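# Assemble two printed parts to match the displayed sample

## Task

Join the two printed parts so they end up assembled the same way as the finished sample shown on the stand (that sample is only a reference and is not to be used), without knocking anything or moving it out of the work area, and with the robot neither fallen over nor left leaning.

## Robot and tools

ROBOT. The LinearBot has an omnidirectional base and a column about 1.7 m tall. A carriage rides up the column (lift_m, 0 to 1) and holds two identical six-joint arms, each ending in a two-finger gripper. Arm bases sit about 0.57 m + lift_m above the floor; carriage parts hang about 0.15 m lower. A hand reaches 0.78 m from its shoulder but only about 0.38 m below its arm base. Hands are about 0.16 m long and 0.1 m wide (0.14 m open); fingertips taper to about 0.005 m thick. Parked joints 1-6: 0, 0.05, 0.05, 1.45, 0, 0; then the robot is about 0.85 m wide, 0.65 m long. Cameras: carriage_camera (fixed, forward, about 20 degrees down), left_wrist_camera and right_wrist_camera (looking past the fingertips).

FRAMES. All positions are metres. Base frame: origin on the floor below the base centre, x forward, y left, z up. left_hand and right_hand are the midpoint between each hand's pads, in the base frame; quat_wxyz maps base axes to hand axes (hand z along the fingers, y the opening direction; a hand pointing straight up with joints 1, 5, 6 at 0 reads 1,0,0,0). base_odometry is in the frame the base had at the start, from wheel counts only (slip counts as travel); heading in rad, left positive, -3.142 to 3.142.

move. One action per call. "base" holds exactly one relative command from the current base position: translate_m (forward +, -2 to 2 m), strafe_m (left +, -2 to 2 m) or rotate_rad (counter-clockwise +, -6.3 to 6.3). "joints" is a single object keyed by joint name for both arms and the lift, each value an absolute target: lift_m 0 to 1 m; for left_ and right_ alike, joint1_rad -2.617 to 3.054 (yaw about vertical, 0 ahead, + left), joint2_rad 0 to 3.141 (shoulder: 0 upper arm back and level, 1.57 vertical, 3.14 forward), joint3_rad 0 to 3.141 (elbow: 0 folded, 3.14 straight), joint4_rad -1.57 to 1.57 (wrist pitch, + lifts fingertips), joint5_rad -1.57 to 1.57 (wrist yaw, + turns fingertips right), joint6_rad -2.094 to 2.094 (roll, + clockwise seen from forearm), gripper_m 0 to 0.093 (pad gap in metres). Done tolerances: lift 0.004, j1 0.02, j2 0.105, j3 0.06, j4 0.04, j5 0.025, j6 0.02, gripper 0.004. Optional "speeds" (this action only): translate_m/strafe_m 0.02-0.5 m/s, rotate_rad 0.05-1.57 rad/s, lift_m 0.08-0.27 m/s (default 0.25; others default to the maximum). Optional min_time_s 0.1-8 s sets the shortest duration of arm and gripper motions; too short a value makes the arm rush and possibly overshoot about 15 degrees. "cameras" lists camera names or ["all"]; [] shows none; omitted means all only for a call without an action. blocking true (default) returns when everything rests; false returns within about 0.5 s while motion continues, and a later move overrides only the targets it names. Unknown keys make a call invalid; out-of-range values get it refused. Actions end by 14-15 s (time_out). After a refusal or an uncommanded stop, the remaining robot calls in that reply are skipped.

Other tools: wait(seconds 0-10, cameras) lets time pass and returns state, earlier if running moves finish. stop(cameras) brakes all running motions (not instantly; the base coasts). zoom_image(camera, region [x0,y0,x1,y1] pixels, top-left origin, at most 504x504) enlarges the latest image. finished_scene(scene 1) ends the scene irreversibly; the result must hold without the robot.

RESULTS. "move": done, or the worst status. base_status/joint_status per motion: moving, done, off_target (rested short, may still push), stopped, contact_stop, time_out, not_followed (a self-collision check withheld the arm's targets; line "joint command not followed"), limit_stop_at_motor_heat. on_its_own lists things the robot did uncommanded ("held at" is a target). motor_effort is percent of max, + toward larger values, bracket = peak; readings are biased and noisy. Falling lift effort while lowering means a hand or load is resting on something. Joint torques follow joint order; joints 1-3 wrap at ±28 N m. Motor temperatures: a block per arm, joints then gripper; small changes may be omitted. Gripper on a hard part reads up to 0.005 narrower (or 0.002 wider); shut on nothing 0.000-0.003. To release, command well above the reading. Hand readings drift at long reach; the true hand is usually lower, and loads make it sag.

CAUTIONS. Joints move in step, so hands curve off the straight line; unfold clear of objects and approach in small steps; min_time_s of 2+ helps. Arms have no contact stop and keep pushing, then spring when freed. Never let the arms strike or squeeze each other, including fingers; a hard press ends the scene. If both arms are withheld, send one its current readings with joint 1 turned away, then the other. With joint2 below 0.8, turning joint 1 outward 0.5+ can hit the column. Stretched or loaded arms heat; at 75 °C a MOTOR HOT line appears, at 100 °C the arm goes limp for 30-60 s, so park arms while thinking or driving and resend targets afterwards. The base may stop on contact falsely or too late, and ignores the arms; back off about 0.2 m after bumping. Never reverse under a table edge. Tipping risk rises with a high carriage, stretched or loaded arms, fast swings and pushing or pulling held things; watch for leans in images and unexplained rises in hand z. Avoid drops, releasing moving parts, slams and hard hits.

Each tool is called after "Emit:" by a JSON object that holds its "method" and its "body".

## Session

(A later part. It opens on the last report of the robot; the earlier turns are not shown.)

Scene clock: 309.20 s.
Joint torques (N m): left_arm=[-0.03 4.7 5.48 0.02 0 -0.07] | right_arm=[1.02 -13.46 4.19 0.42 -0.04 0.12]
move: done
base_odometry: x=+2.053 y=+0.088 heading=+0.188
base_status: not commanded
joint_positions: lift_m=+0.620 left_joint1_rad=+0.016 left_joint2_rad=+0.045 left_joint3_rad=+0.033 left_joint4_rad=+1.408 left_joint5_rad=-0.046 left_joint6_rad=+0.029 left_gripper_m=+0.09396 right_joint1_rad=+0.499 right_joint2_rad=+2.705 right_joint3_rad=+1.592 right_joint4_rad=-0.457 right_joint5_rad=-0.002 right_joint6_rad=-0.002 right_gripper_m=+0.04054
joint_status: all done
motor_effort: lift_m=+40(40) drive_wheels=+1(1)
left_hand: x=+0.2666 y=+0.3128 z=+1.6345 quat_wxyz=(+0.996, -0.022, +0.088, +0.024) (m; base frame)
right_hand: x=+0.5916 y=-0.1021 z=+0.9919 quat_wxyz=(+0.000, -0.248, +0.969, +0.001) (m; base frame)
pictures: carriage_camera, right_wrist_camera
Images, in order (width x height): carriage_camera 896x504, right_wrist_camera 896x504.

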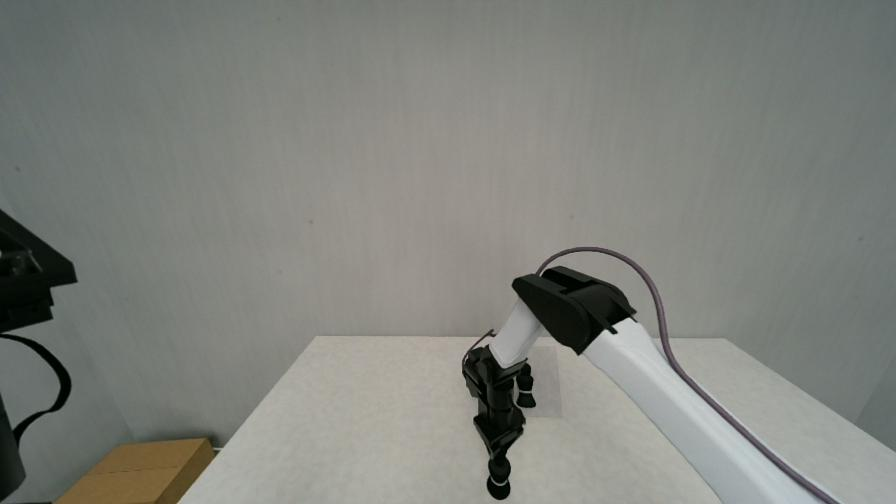

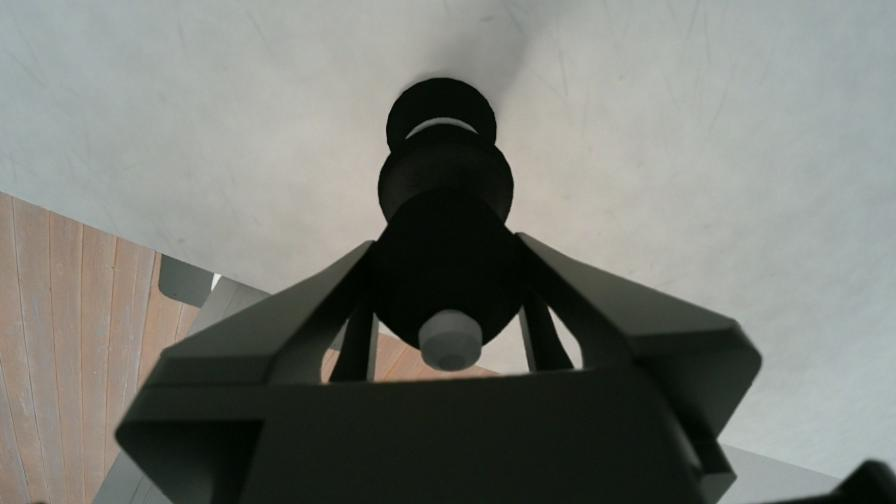

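Emit:
{"method": "move", "body": {"joints": {"lift_m": 0.61}, "speeds": {"lift_m": 0.08}, "cameras": ["carriage_camera", "right_wrist_camera"]}}

Emit:
{"method": "zoom_image", "body": {"camera": "carriage_camera", "region": [460, 414, 540, 494]}}

Scene clock: 312.27 s.
Joint torques (N m): left_arm=[-0.03 4.64 5.45 0.03 0 -0.07] | right_arm=[1.05 -13.7 4.16 0.4 -0.04 0.12]
move: done
base_odometry: x=+2.053 y=+0.088 heading=+0.188
base_status: not commanded
joint_positions: lift_m=+0.610 left_joint1_rad=+0.016 left_joint2_rad=+0.045 left_joint3_rad=+0.033 left_joint4_rad=+1.408 left_joint5_rad=-0.046 left_joint6_rad=+0.029 left_gripper_m=+0.09396 right_joint1_rad=+0.499 right_joint2_rad=+2.706 right_joint3_rad=+1.592 right_joint4_rad=-0.455 right_joint5_rad=-0.002 right_joint6_rad=-0.002 right_gripper_m=+0.04054
joint_status: all done
motor_effort: lift_m=+39(41) drive_wheels=+1(1)
left_hand: x=+0.2665 y=+0.3128 z=+1.6245 quat_wxyz=(+0.996, -0.022, +0.087, +0.024) (m; base frame)
right_hand: x=+0.5916 y=-0.1021 z=+0.9814 quat_wxyz=(+0.000, -0.248, +0.969, +0.001) (m; base frame)
pictures: carriage_camera, right_wrist_camera
Images, in order (width x height): carriage_camera 896x504, right_wrist_camera 896x504.

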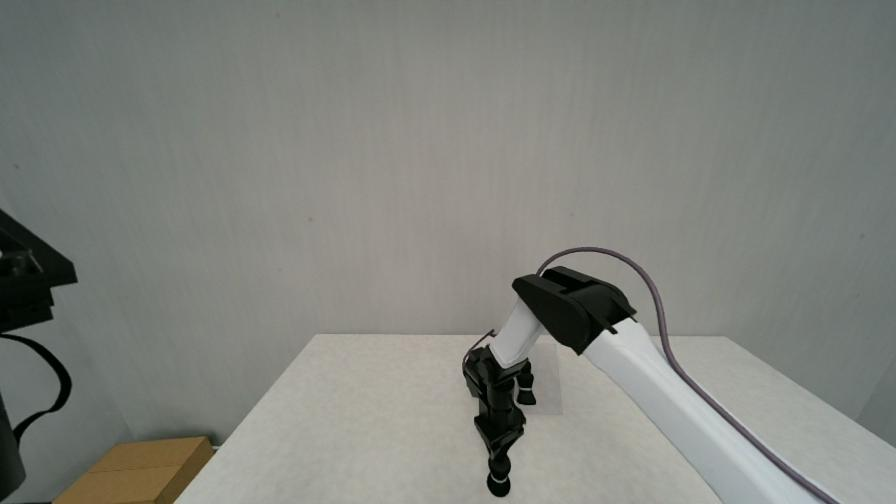

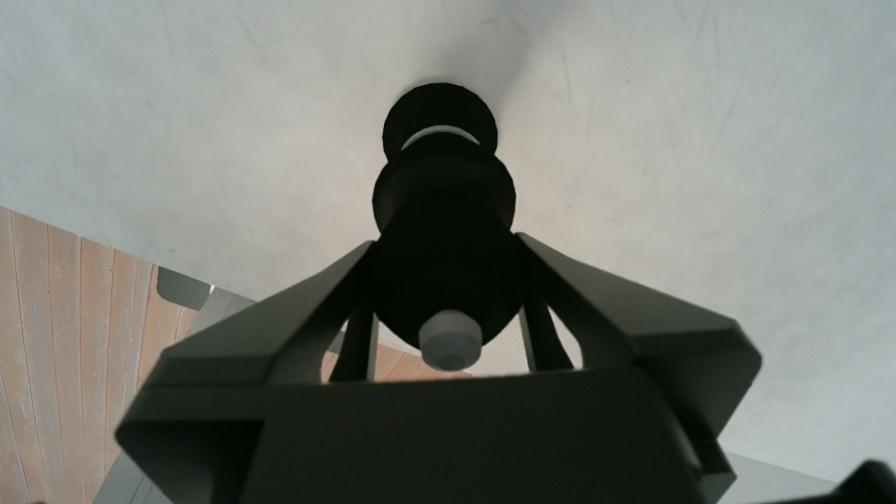

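Scaled by 6.300 from the camera's 896x504 image, which has a finer 1280x720 frame.

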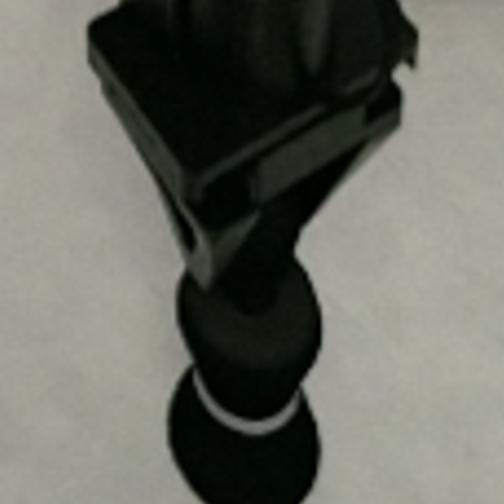

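Emit:
{"method": "move", "body": {"joints": {"lift_m": 0.602}, "speeds": {"lift_m": 0.08}, "cameras": ["carriage_camera", "right_wrist_camera"]}}

Emit:
{"method": "zoom_image", "body": {"camera": "carriage_camera", "region": [460, 414, 540, 494]}}

Emit:
{"method": "zoom_image", "body": {"camera": "right_wrist_camera", "region": [340, 60, 540, 220]}}

Scene clock: 314.50 s.
Joint torques (N m): left_arm=[-0.05 4.63 5.48 0.02 0 -0.07] | right_arm=[1.02 -14 4.14 0.41 -0.04 0.12]
move: done
base_odometry: x=+2.053 y=+0.088 heading=+0.188
base_status: not commanded
joint_positions: lift_m=+0.602 left_joint1_rad=+0.016 left_joint2_rad=+0.045 left_joint3_rad=+0.033 left_joint4_rad=+1.409 left_joint5_rad=-0.046 left_joint6_rad=+0.029 left_gripper_m=+0.09396 right_joint1_rad=+0.499 right_joint2_rad=+2.709 right_joint3_rad=+1.592 right_joint4_rad=-0.457 right_joint5_rad=-0.002 right_joint6_rad=-0.002 right_gripper_m=+0.04054
joint_status: all done
motor_effort: lift_m=+39(41) drive_wheels=+1(1)
left_hand: x=+0.2663 y=+0.3128 z=+1.6166 quat_wxyz=(+0.996, -0.022, +0.087, +0.024) (m; base frame)
right_hand: x=+0.5904 y=-0.1027 z=+0.9722 quat_wxyz=(-0.002, -0.248, +0.969, +0.001) (m; base frame)
pictures: carriage_camera, right_wrist_camera
Images, in order (width x height): carriage_camera 896x504, right_wrist_camera 896x504.

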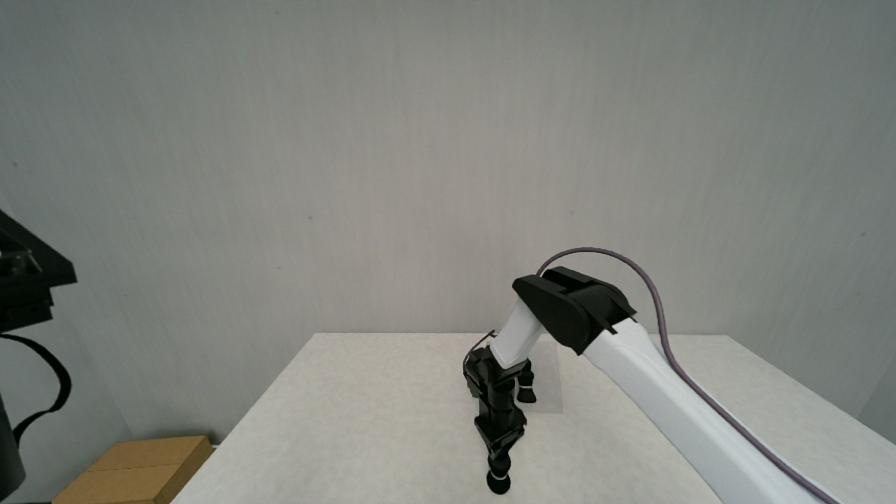

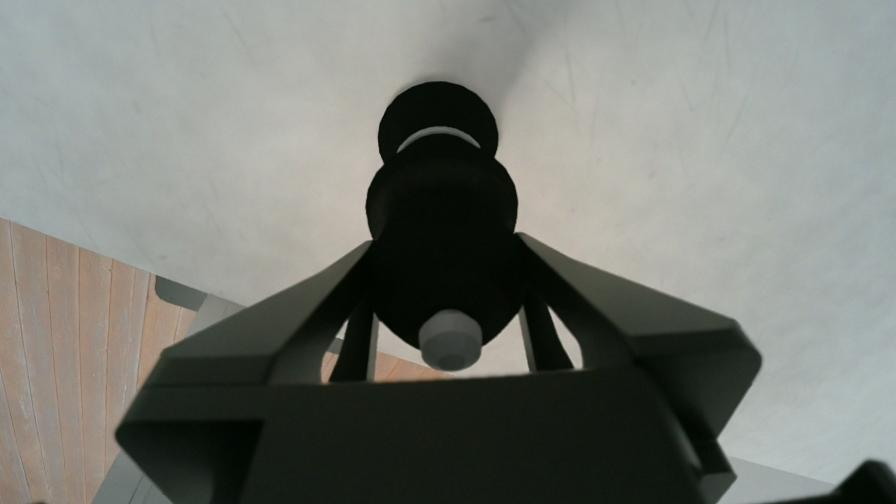

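Scaled by 6.300 from the camera's 896x504 image, which has a finer 1280x720 frame.

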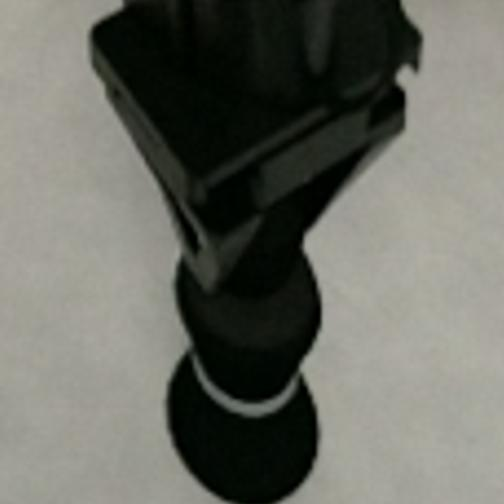

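Scaled by 2.520 from the camera's 896x504 image, which has a finer 1280x720 frame.

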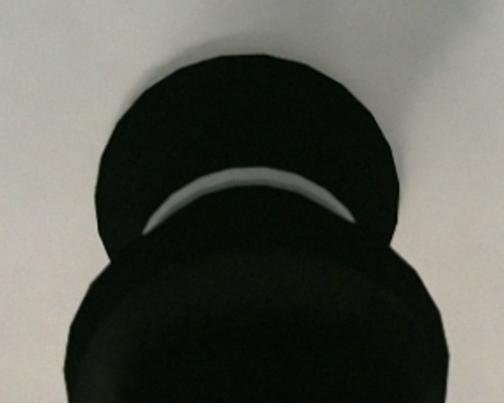

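Emit:
{"method": "move", "body": {"joints": {"lift_m": 0.597}, "speeds": {"lift_m": 0.08}, "cameras": []}}

Emit:
{"method": "move", "body": {"joints": {"lift_m": 0.592}, "speeds": {"lift_m": 0.08}, "cameras": ["carriage_camera", "right_wrist_camera"]}}

Emit:
{"method": "zoom_image", "body": {"camera": "carriage_camera", "region": [460, 414, 540, 494]}}

Emit:
{"method": "zoom_image", "body": {"camera": "right_wrist_camera", "region": [300, 60, 600, 400]}}

Scene clock: 319.17 s.
Joint torques (N m): left_arm=[-0.01 4.64 5.46 0.01 0.01 -0.07] | right_arm=[1.01 -14.2 4.08 0.41 -0.04 0.12]
move: done
base_odometry: x=+2.053 y=+0.088 heading=+0.188
base_status: not commanded
joint_positions: lift_m=+0.597 left_joint1_rad=+0.016 left_joint2_rad=+0.045 left_joint3_rad=+0.033 left_joint4_rad=+1.409 left_joint5_rad=-0.046 left_joint6_rad=+0.029 left_gripper_m=+0.09396 right_joint1_rad=+0.499 right_joint2_rad=+2.712 right_joint3_rad=+1.592 right_joint4_rad=-0.458 right_joint5_rad=-0.002 right_joint6_rad=-0.002 right_gripper_m=+0.04054
joint_status: all done
motor_effort: lift_m=+39(40) drive_wheels=+1(1)
left_hand: x=+0.2662 y=+0.3128 z=+1.6116 quat_wxyz=(+0.996, -0.022, +0.087, +0.024) (m; base frame)
right_hand: x=+0.5897 y=-0.1031 z=+0.9663 quat_wxyz=(-0.003, -0.248, +0.969, +0.000) (m; base frame)
pictures: none
No camera images: "cameras" was empty.

Scene clock: 319.67 s.
Joint torques (N m): left_arm=[-0.03 4.68 5.48 0 0.01 -0.07] | right_arm=[1.02 -13.68 3.95 0.54 -0.04 0.12]
move: done
base_odometry: x=+2.053 y=+0.088 heading=+0.188
base_status: not commanded
joint_positions: lift_m=+0.592 left_joint1_rad=+0.016 left_joint2_rad=+0.045 left_joint3_rad=+0.033 left_joint4_rad=+1.410 left_joint5_rad=-0.046 left_joint6_rad=+0.029 left_gripper_m=+0.09396 right_joint1_rad=+0.499 right_joint2_rad=+2.707 right_joint3_rad=+1.595 right_joint4_rad=-0.470 right_joint5_rad=-0.002 right_joint6_rad=-0.001 right_gripper_m=+0.04054
joint_status: all done
motor_effort: lift_m=+36(37) drive_wheels=+1(2)
left_hand: x=+0.2661 y=+0.3128 z=+1.6068 quat_wxyz=(+0.996, -0.023, +0.086, +0.024) (m; base frame)
right_hand: x=+0.5893 y=-0.1033 z=+0.9639 quat_wxyz=(-0.006, -0.247, +0.969, +0.000) (m; base frame)
pictures: carriage_camera, right_wrist_camera
Images, in order (width x height): carriage_camera 896x504, right_wrist_camera 896x504.

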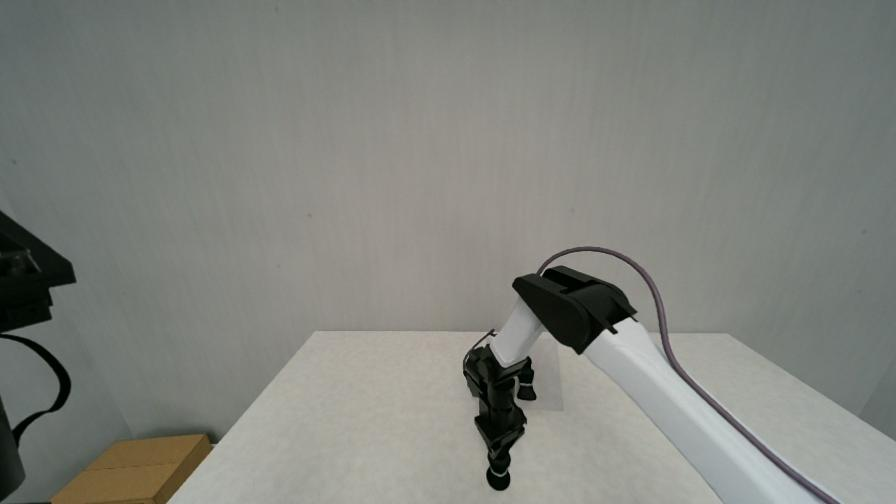

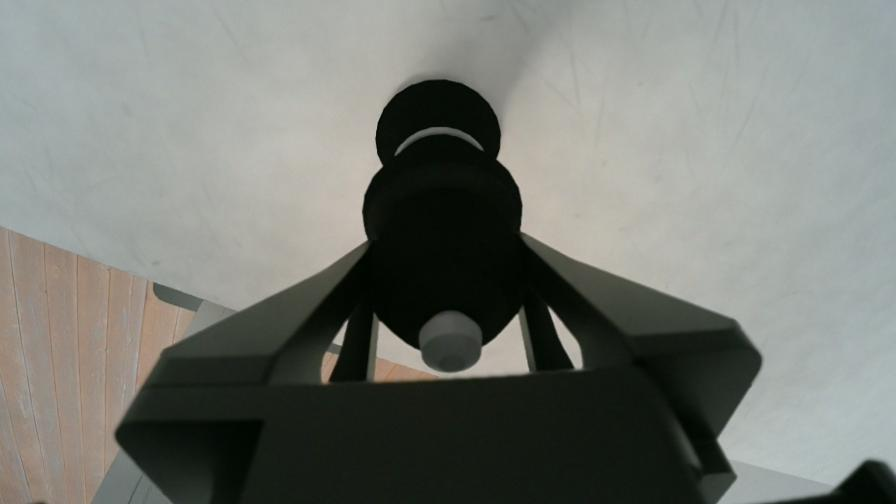

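Scaled by 6.300 from the camera's 896x504 image, which has a finer 1280x720 frame.

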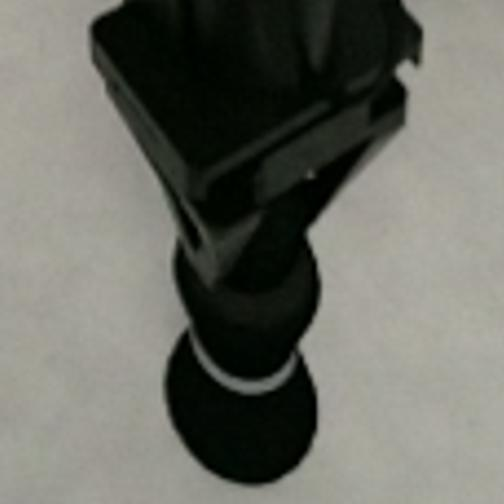

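Scaled by 1.482 from the camera's 896x504 image, which has a finer 1280x720 frame.

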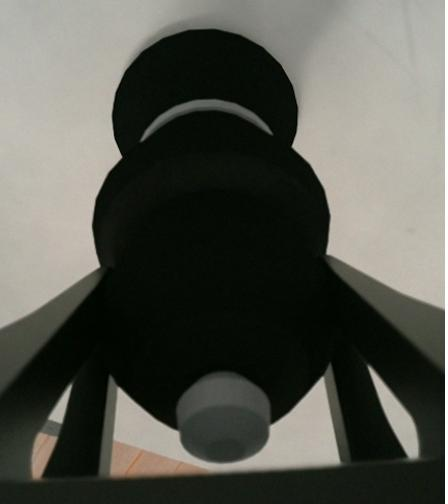

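Emit:
{"method": "move", "body": {"cameras": ["carriage_camera", "right_wrist_camera"]}}

Emit:
{"method": "zoom_image", "body": {"camera": "carriage_camera", "region": [360, 300, 560, 460]}}

Emit:
{"method": "zoom_image", "body": {"camera": "right_wrist_camera", "region": [340, 200, 560, 420]}}

Scene clock: 325.63 s.
Joint torques (N m): left_arm=[-0.03 4.63 5.45 -0.01 0 -0.07] | right_arm=[1.01 -13.67 3.93 0.54 -0.03 0.11]
Motor temperatures (°C): left_arm=[28 36 41 26 26 24 23] | right_arm=[23 54 37 27 25 24 26]
base_odometry: x=+2.053 y=+0.088 heading=+0.188
base_status: not commanded
joint_positions: lift_m=+0.592 left_joint1_rad=+0.016 left_joint2_rad=+0.045 left_joint3_rad=+0.033 left_joint4_rad=+1.410 left_joint5_rad=-0.046 left_joint6_rad=+0.029 left_gripper_m=+0.09396 right_joint1_rad=+0.499 right_joint2_rad=+2.707 right_joint3_rad=+1.595 right_joint4_rad=-0.470 right_joint5_rad=-0.002 right_joint6_rad=-0.001 right_gripper_m=+0.04054
joint_status: all done
motor_effort: lift_m=+36(37) drive_wheels=+1(2)
left_hand: x=+0.2661 y=+0.3128 z=+1.6068 quat_wxyz=(+0.996, -0.023, +0.086, +0.024) (m; base frame)
right_hand: x=+0.5893 y=-0.1033 z=+0.9639 quat_wxyz=(-0.006, -0.247, +0.969, +0.000) (m; base frame)
pictures: carriage_camera, right_wrist_camera
Images, in order (width x height): carriage_camera 896x504, right_wrist_camera 896x504.

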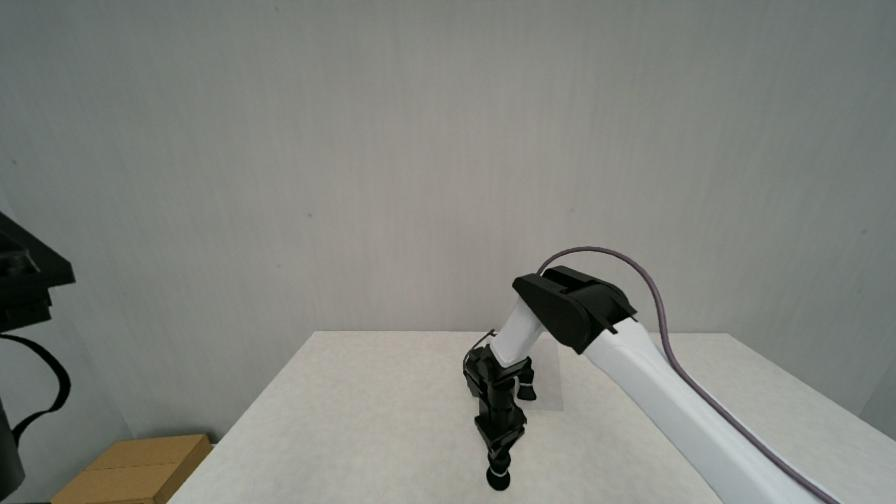

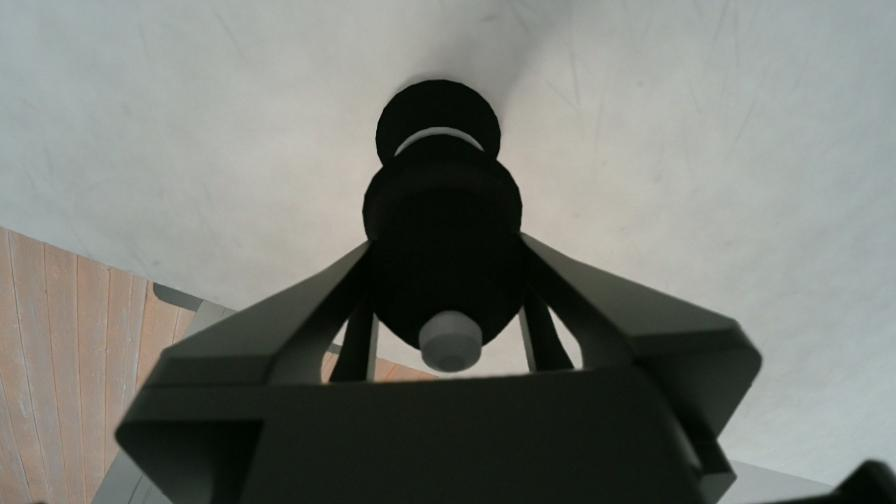

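Scaled by 2.520 from the camera's 896x504 image, which has a finer 1280x720 frame.

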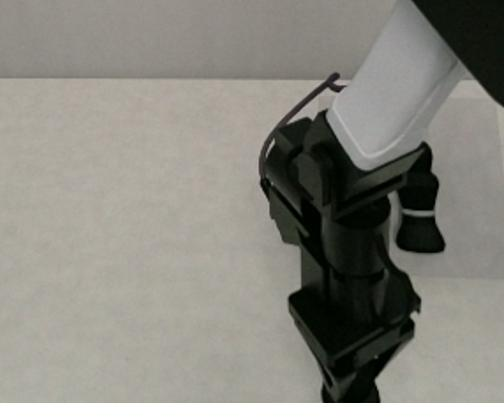

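Scaled by 2.291 from the camera's 896x504 image, which has a finer 1280x720 frame.

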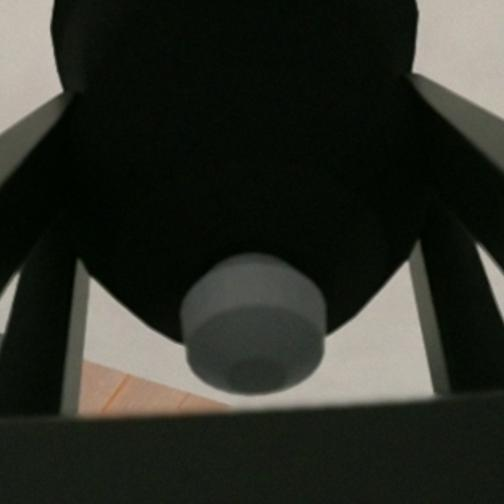

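Emit:
{"method": "zoom_image", "body": {"camera": "carriage_camera", "region": [460, 400, 560, 500]}}

Emit:
{"method": "zoom_image", "body": {"camera": "right_wrist_camera", "region": [340, 60, 540, 260]}}

Emit:
{"method": "move", "body": {"joints": {"lift_m": 0.588}, "speeds": {"lift_m": 0.08}, "cameras": ["carriage_camera", "right_wrist_camera"]}}

Scaled by 5.040 from the camera's 896x504 image, which has a finer 1280x720 frame.

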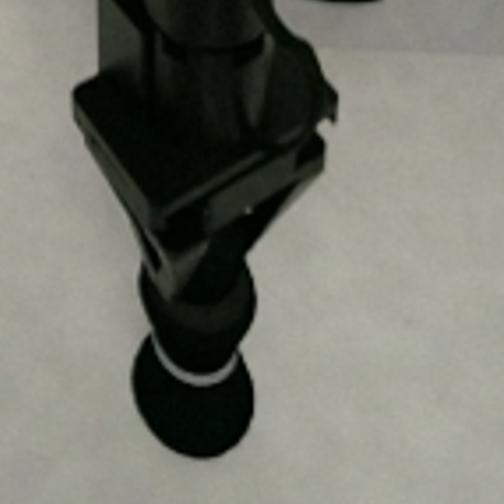

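Scaled by 2.520 from the camera's 896x504 image, which has a finer 1280x720 frame.

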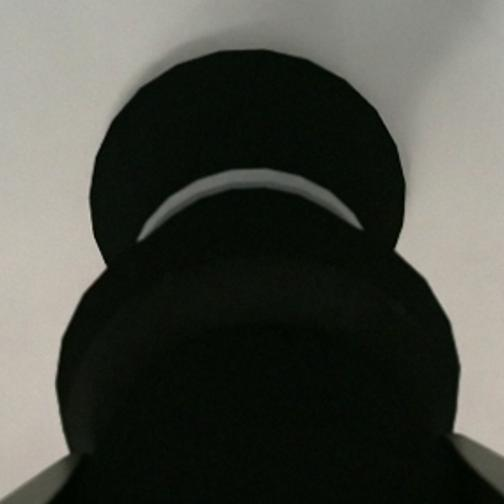

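Scene clock: 328.17 s.
Joint torques (N m): left_arm=[-0.05 4.67 5.45 -0.01 0 -0.07] | right_arm=[1.02 -12.78 3.96 0.66 -0.03 0.11]
move: done
base_odometry: x=+2.053 y=+0.088 heading=+0.188
base_status: not commanded
joint_positions: lift_m=+0.588 left_joint1_rad=+0.016 left_joint2_rad=+0.045 left_joint3_rad=+0.033 left_joint4_rad=+1.410 left_joint5_rad=-0.046 left_joint6_rad=+0.029 left_gripper_m=+0.09396 right_joint1_rad=+0.499 right_joint2_rad=+2.698 right_joint3_rad=+1.595 right_joint4_rad=-0.482 right_joint5_rad=-0.002 right_joint6_rad=-0.001 right_gripper_m=+0.04054
joint_status: all done
motor_effort: lift_m=+36(38) drive_wheels=+1(1)
left_hand: x=+0.2661 y=+0.3128 z=+1.6028 quat_wxyz=(+0.996, -0.023, +0.086, +0.024) (m; base frame)
right_hand: x=+0.5892 y=-0.1034 z=+0.9634 quat_wxyz=(-0.007, -0.247, +0.969, -0.001) (m; base frame)
pictures: carriage_camera, right_wrist_camera
Images, in order (width x height): carriage_camera 896x504, right_wrist_camera 896x504.

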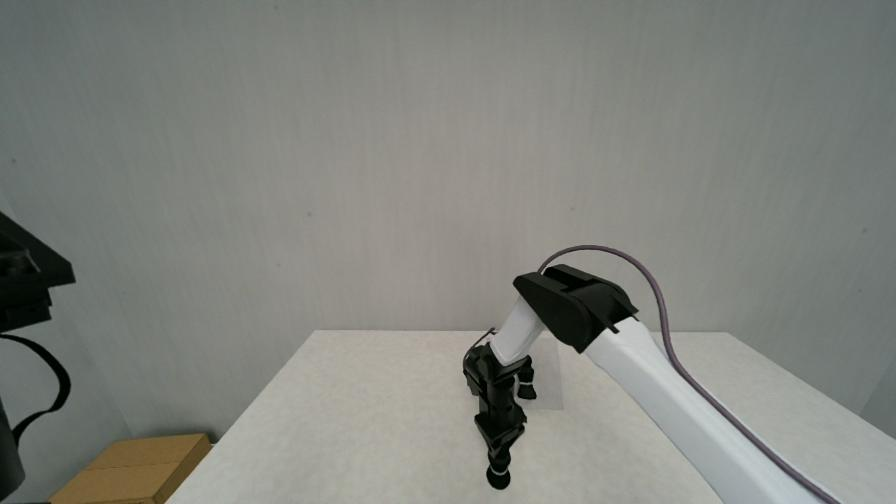

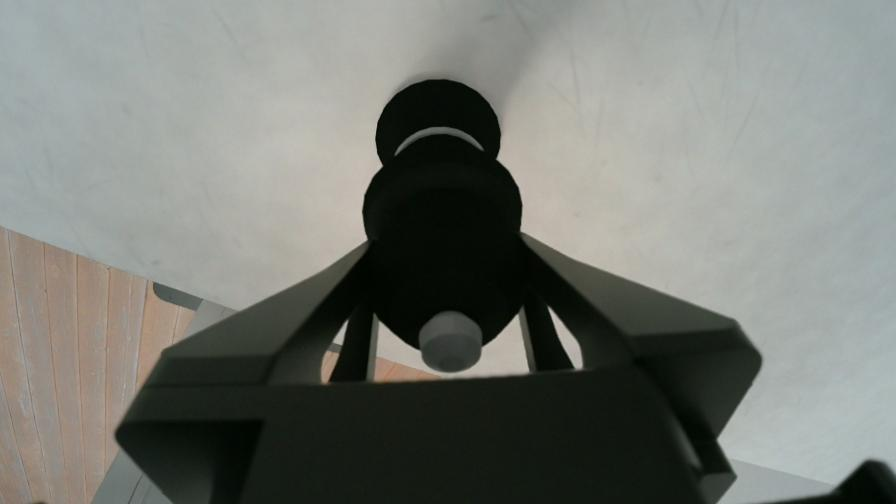

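Emit:
{"method": "move", "body": {"joints": {"lift_m": 0.593}, "speeds": {"lift_m": 0.08}}}

Emit:
{"method": "move", "body": {"joints": {"right_gripper_m": 0.07}, "min_time_s": 1.5, "cameras": ["carriage_camera", "right_wrist_camera"]}}

Emit:
{"method": "zoom_image", "body": {"camera": "carriage_camera", "region": [460, 400, 560, 500]}}

Emit:
{"method": "zoom_image", "body": {"camera": "right_wrist_camera", "region": [320, 60, 600, 400]}}

Scene clock: 332.43 s.
Joint torques (N m): left_arm=[-0.05 4.62 5.49 -0.04 0 -0.07] | right_arm=[1.03 -12.97 3.99 0.53 -0.04 0.11]
Motor temperatures (°C): left_arm=[28 36 41 26 25 24 23] | right_arm=[23 55 37 27 25 24 26]
move: done
base_odometry: x=+2.053 y=+0.088 heading=+0.188
base_status: not commanded
joint_positions: lift_m=+0.593 left_joint1_rad=+0.016 left_joint2_rad=+0.045 left_joint3_rad=+0.033 left_joint4_rad=+1.411 left_joint5_rad=-0.046 left_joint6_rad=+0.029 left_gripper_m=+0.09396 right_joint1_rad=+0.499 right_joint2_rad=+2.699 right_joint3_rad=+1.595 right_joint4_rad=-0.468 right_joint5_rad=-0.002 right_joint6_rad=-0.001 right_gripper_m=+0.04054
joint_status: all done
motor_effort: lift_m=+45(52) drive_wheels=+1(2)
left_hand: x=+0.2660 y=+0.3128 z=+1.6073 quat_wxyz=(+0.996, -0.023, +0.086, +0.024) (m; base frame)
right_hand: x=+0.5918 y=-0.1019 z=+0.9672 quat_wxyz=(-0.001, -0.247, +0.969, +0.001) (m; base frame)
pictures: none

Scene clock: 334.23 s.
Joint torques (N m): left_arm=[-0.03 4.63 5.45 -0.01 0 -0.07] | right_arm=[1.01 -12.98 3.97 0.53 -0.04 0.11]
move: done
base_odometry: x=+2.053 y=+0.088 heading=+0.188
base_status: not commanded
joint_positions: lift_m=+0.593 left_joint1_rad=+0.016 left_joint2_rad=+0.045 left_joint3_rad=+0.033 left_joint4_rad=+1.411 left_joint5_rad=-0.046 left_joint6_rad=+0.029 left_gripper_m=+0.09396 right_joint1_rad=+0.499 right_joint2_rad=+2.699 right_joint3_rad=+1.595 right_joint4_rad=-0.468 right_joint5_rad=-0.002 right_joint6_rad=-0.001 right_gripper_m=+0.06989
joint_status: all done
motor_effort: lift_m=+45(45) drive_wheels=+1(1)
left_hand: x=+0.2660 y=+0.3128 z=+1.6073 quat_wxyz=(+0.996, -0.023, +0.086, +0.024) (m; base frame)
right_hand: x=+0.5919 y=-0.1019 z=+0.9672 quat_wxyz=(-0.001, -0.247, +0.969, +0.001) (m; base frame)
pictures: carriage_camera, right_wrist_camera
Images, in order (width x height): carriage_camera 896x504, right_wrist_camera 896x504.

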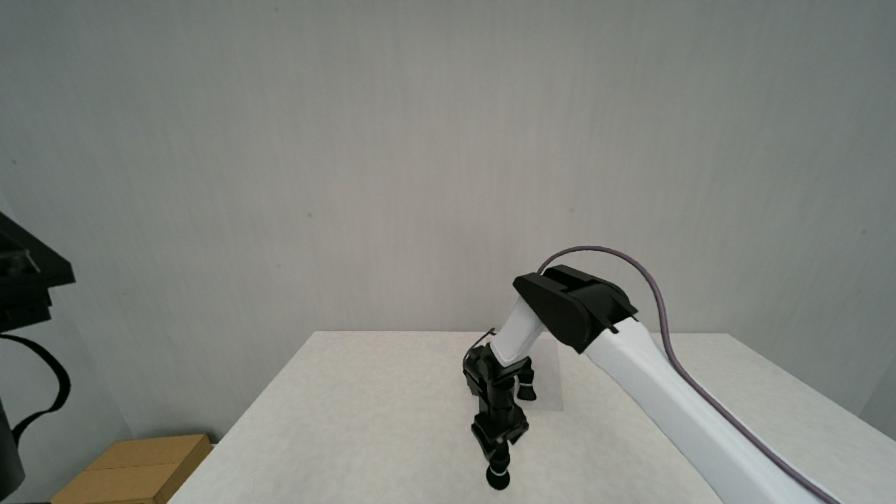

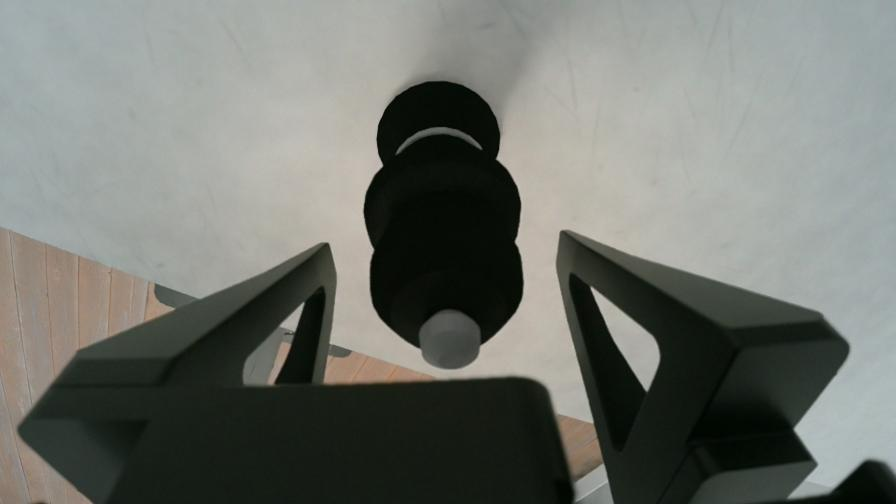

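Scaled by 5.040 from the camera's 896x504 image, which has a finer 1280x720 frame.

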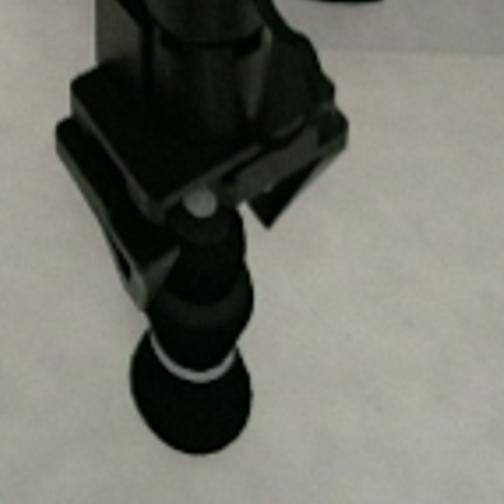

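Scaled by 1.482 from the camera's 896x504 image, which has a finer 1280x720 frame.

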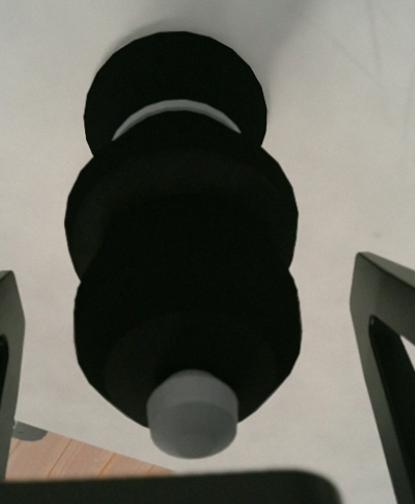

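Emit:
{"method": "move", "body": {"joints": {"lift_m": 0.625, "right_gripper_m": 0.09}, "speeds": {"lift_m": 0.08}, "min_time_s": 1}}

Emit:
{"method": "move", "body": {"joints": {"lift_m": 0.8}, "speeds": {"lift_m": 0.15}, "cameras": ["carriage_camera", "right_wrist_camera"]}}

Emit:
{"method": "zoom_image", "body": {"camera": "right_wrist_camera", "region": [320, 100, 600, 400]}}

Scene clock: 337.90 s.
Joint torques (N m): left_arm=[-0.03 4.62 5.44 -0.01 0 -0.07] | right_arm=[1.02 -13.29 3.96 0.45 -0.04 0.11]
move: done
base_odometry: x=+2.053 y=+0.088 heading=+0.188
base_status: not commanded
joint_positions: lift_m=+0.625 left_joint1_rad=+0.016 left_joint2_rad=+0.045 left_joint3_rad=+0.033 left_joint4_rad=+1.411 left_joint5_rad=-0.046 left_joint6_rad=+0.029 left_gripper_m=+0.09396 right_joint1_rad=+0.499 right_joint2_rad=+2.703 right_joint3_rad=+1.595 right_joint4_rad=-0.459 right_joint5_rad=-0.002 right_joint6_rad=-0.001 right_gripper_m=+0.08987
joint_status: all done
motor_effort: lift_m=+44(52) drive_wheels=+1(1)
left_hand: x=+0.2660 y=+0.3128 z=+1.6393 quat_wxyz=(+0.996, -0.023, +0.086, +0.024) (m; base frame)
right_hand: x=+0.5930 y=-0.1013 z=+0.9980 quat_wxyz=(+0.002, -0.247, +0.969, +0.002) (m; base frame)
pictures: none

Scene clock: 339.50 s.
Joint torques (N m): left_arm=[-0.03 4.64 5.48 -0.01 0 -0.07] | right_arm=[1.02 -13.61 3.95 0.42 -0.03 0.11]
move: done
base_odometry: x=+2.053 y=+0.088 heading=+0.188
base_status: not commanded
joint_positions: lift_m=+0.800 left_joint1_rad=+0.016 left_joint2_rad=+0.045 left_joint3_rad=+0.033 left_joint4_rad=+1.411 left_joint5_rad=-0.046 left_joint6_rad=+0.029 left_gripper_m=+0.09396 right_joint1_rad=+0.499 right_joint2_rad=+2.705 right_joint3_rad=+1.595 right_joint4_rad=-0.457 right_joint5_rad=-0.002 right_joint6_rad=-0.001 right_gripper_m=+0.08987
joint_status: all done
motor_effort: lift_m=+44(53) drive_wheels=+1(1)
left_hand: x=+0.2660 y=+0.3128 z=+1.8143 quat_wxyz=(+0.996, -0.023, +0.086, +0.024) (m; base frame)
right_hand: x=+0.5927 y=-0.1015 z=+1.1719 quat_wxyz=(+0.001, -0.247, +0.969, +0.002) (m; base frame)
pictures: carriage_camera, right_wrist_camera
Images, in order (width x height): carriage_camera 896x504, right_wrist_camera 896x504.

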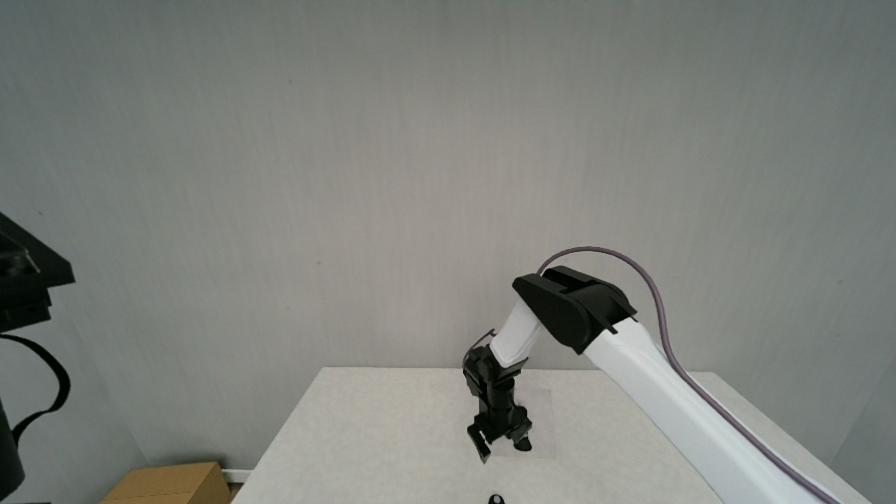

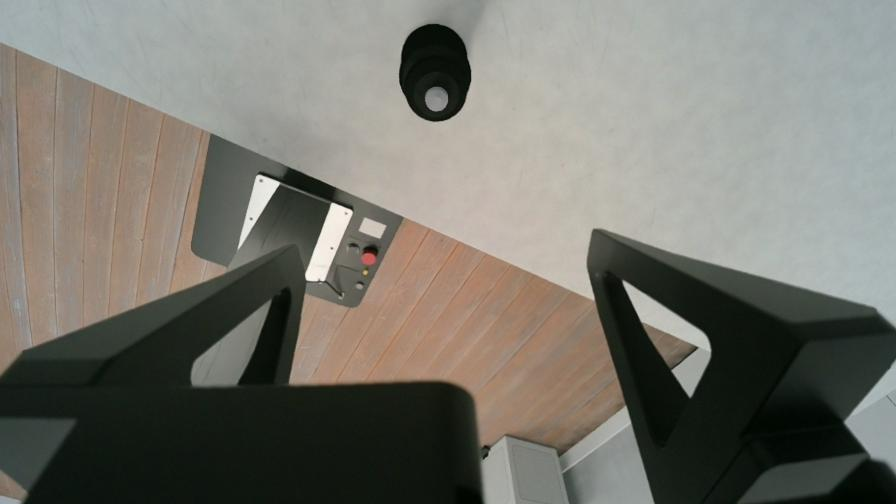

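Scaled by 1.680 from the camera's 896x504 image, which has a finer 1280x720 frame.

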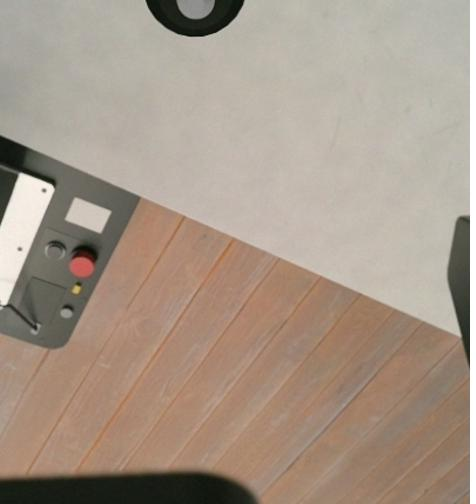

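Emit:
{"method": "zoom_image", "body": {"camera": "right_wrist_camera", "region": [370, 10, 510, 140]}}

Emit:
{"method": "zoom_image", "body": {"camera": "carriage_camera", "region": [450, 380, 570, 504]}}

Scaled by 3.600 from the camera's 896x504 image, which has a finer 1280x720 frame.

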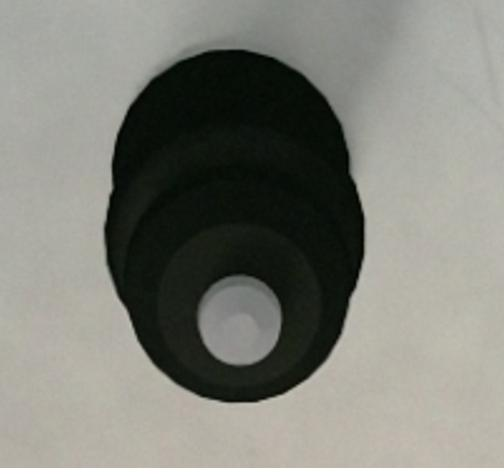

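Scaled by 4.065 from the camera's 896x504 image, which has a finer 1280x720 frame.

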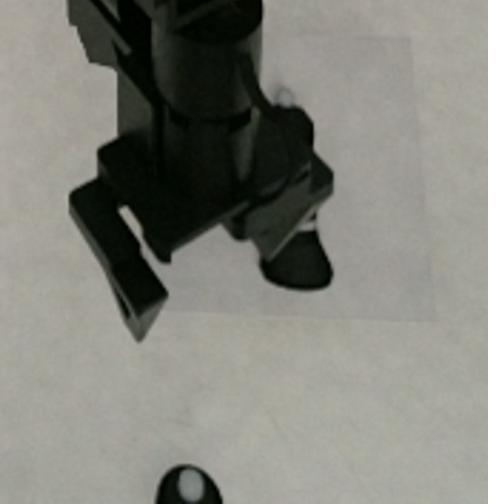

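Emit:
{"method": "move", "body": {"joints": {"right_joint1_rad": -0.3, "right_joint2_rad": 2.0, "right_joint3_rad": 1.5, "right_joint4_rad": 0.3}, "min_time_s": 1.5}}

Emit:
{"method": "move", "body": {"joints": {"lift_m": 0.55}, "cameras": ["carriage_camera"]}}

Emit:
{"method": "zoom_image", "body": {"camera": "carriage_camera", "region": [440, 320, 580, 504]}}

Scene clock: 347.83 s.
Joint torques (N m): left_arm=[-0.05 4.63 5.46 -0.01 0 -0.07] | right_arm=[-0.08 -15.92 5.97 2.51 0 0.11]
move: done
base_odometry: x=+2.053 y=+0.088 heading=+0.188
base_status: not commanded
joint_positions: lift_m=+0.800 left_joint1_rad=+0.016 left_joint2_rad=+0.045 left_joint3_rad=+0.033 left_joint4_rad=+1.411 left_joint5_rad=-0.046 left_joint6_rad=+0.029 left_gripper_m=+0.09396 right_joint1_rad=-0.298 right_joint2_rad=+2.033 right_joint3_rad=+1.507 right_joint4_rad=+0.284 right_joint5_rad=-0.007 right_joint6_rad=-0.001 right_gripper_m=+0.08988
joint_status: all done
motor_effort: lift_m=+44(44) drive_wheels=+2(2)
left_hand: x=+0.2660 y=+0.3128 z=+1.8143 quat_wxyz=(+0.996, -0.023, +0.086, +0.024) (m; base frame)
right_hand: x=+0.8151 y=-0.4850 z=+1.6069 quat_wxyz=(+0.610, +0.114, +0.779, -0.089) (m; base frame)
pictures: none

Scene clock: 349.37 s.
Joint torques (N m): left_arm=[-0.03 4.64 5.46 -0.01 0 -0.07] | right_arm=[-0.05 -14.68 6.6 2.45 0 0.11]
move: done
base_odometry: x=+2.053 y=+0.088 heading=+0.188
base_status: not commanded
joint_positions: lift_m=+0.550 left_joint1_rad=+0.016 left_joint2_rad=+0.045 left_joint3_rad=+0.033 left_joint4_rad=+1.411 left_joint5_rad=-0.046 left_joint6_rad=+0.029 left_gripper_m=+0.09396 right_joint1_rad=-0.298 right_joint2_rad=+2.021 right_joint3_rad=+1.499 right_joint4_rad=+0.291 right_joint5_rad=-0.007 right_joint6_rad=-0.001 right_gripper_m=+0.08988
joint_status: all done
motor_effort: lift_m=+39(41) drive_wheels=+1(2)
left_hand: x=+0.2660 y=+0.3128 z=+1.5646 quat_wxyz=(+0.996, -0.023, +0.086, +0.024) (m; base frame)
right_hand: x=+0.8133 y=-0.4845 z=+1.3621 quat_wxyz=(+0.614, +0.114, +0.776, -0.090) (m; base frame)
pictures: carriage_camera
Images, in order (width x height): carriage_camera 896x504.

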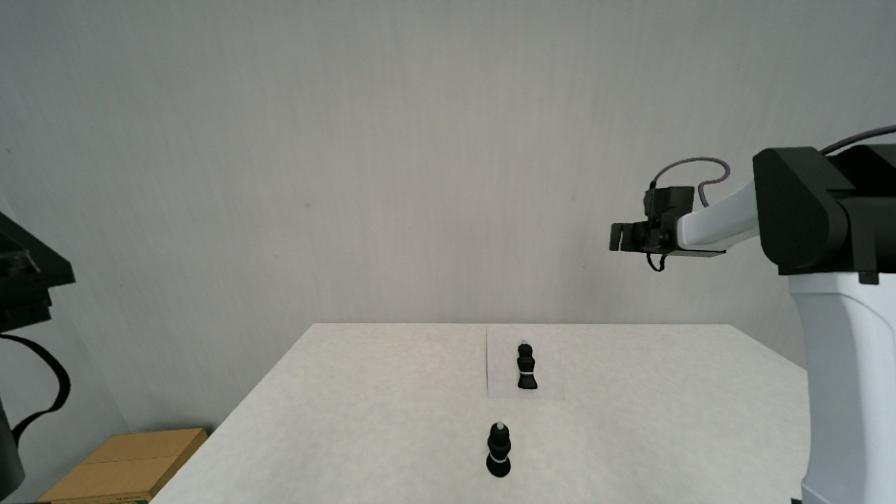

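Scaled by 2.739 from the camera's 896x504 image, which has a finer 1280x720 frame.

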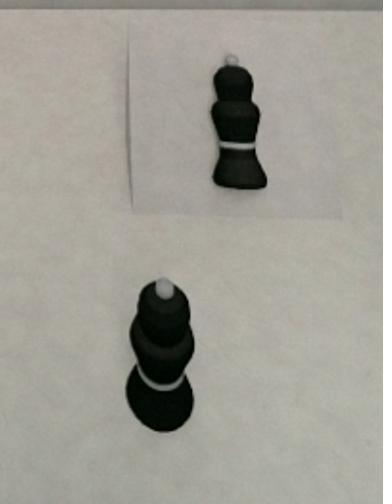

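Emit:
{"method": "zoom_image", "body": {"camera": "carriage_camera", "region": [470, 410, 530, 485]}}

Emit:
{"method": "zoom_image", "body": {"camera": "carriage_camera", "region": [500, 330, 560, 400]}}

Scaled by 6.720 from the camera's 896x504 image, which has a finer 1280x720 frame.

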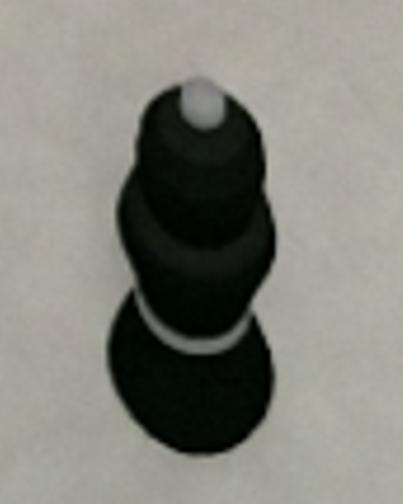

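Scaled by 7.200 from the camera's 896x504 image, which has a finer 1280x720 frame.

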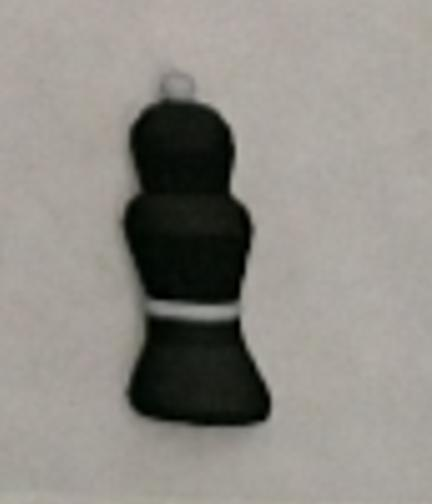

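Emit:
{"method": "finished_scene", "body": {}}

The scene is finished: the task was done.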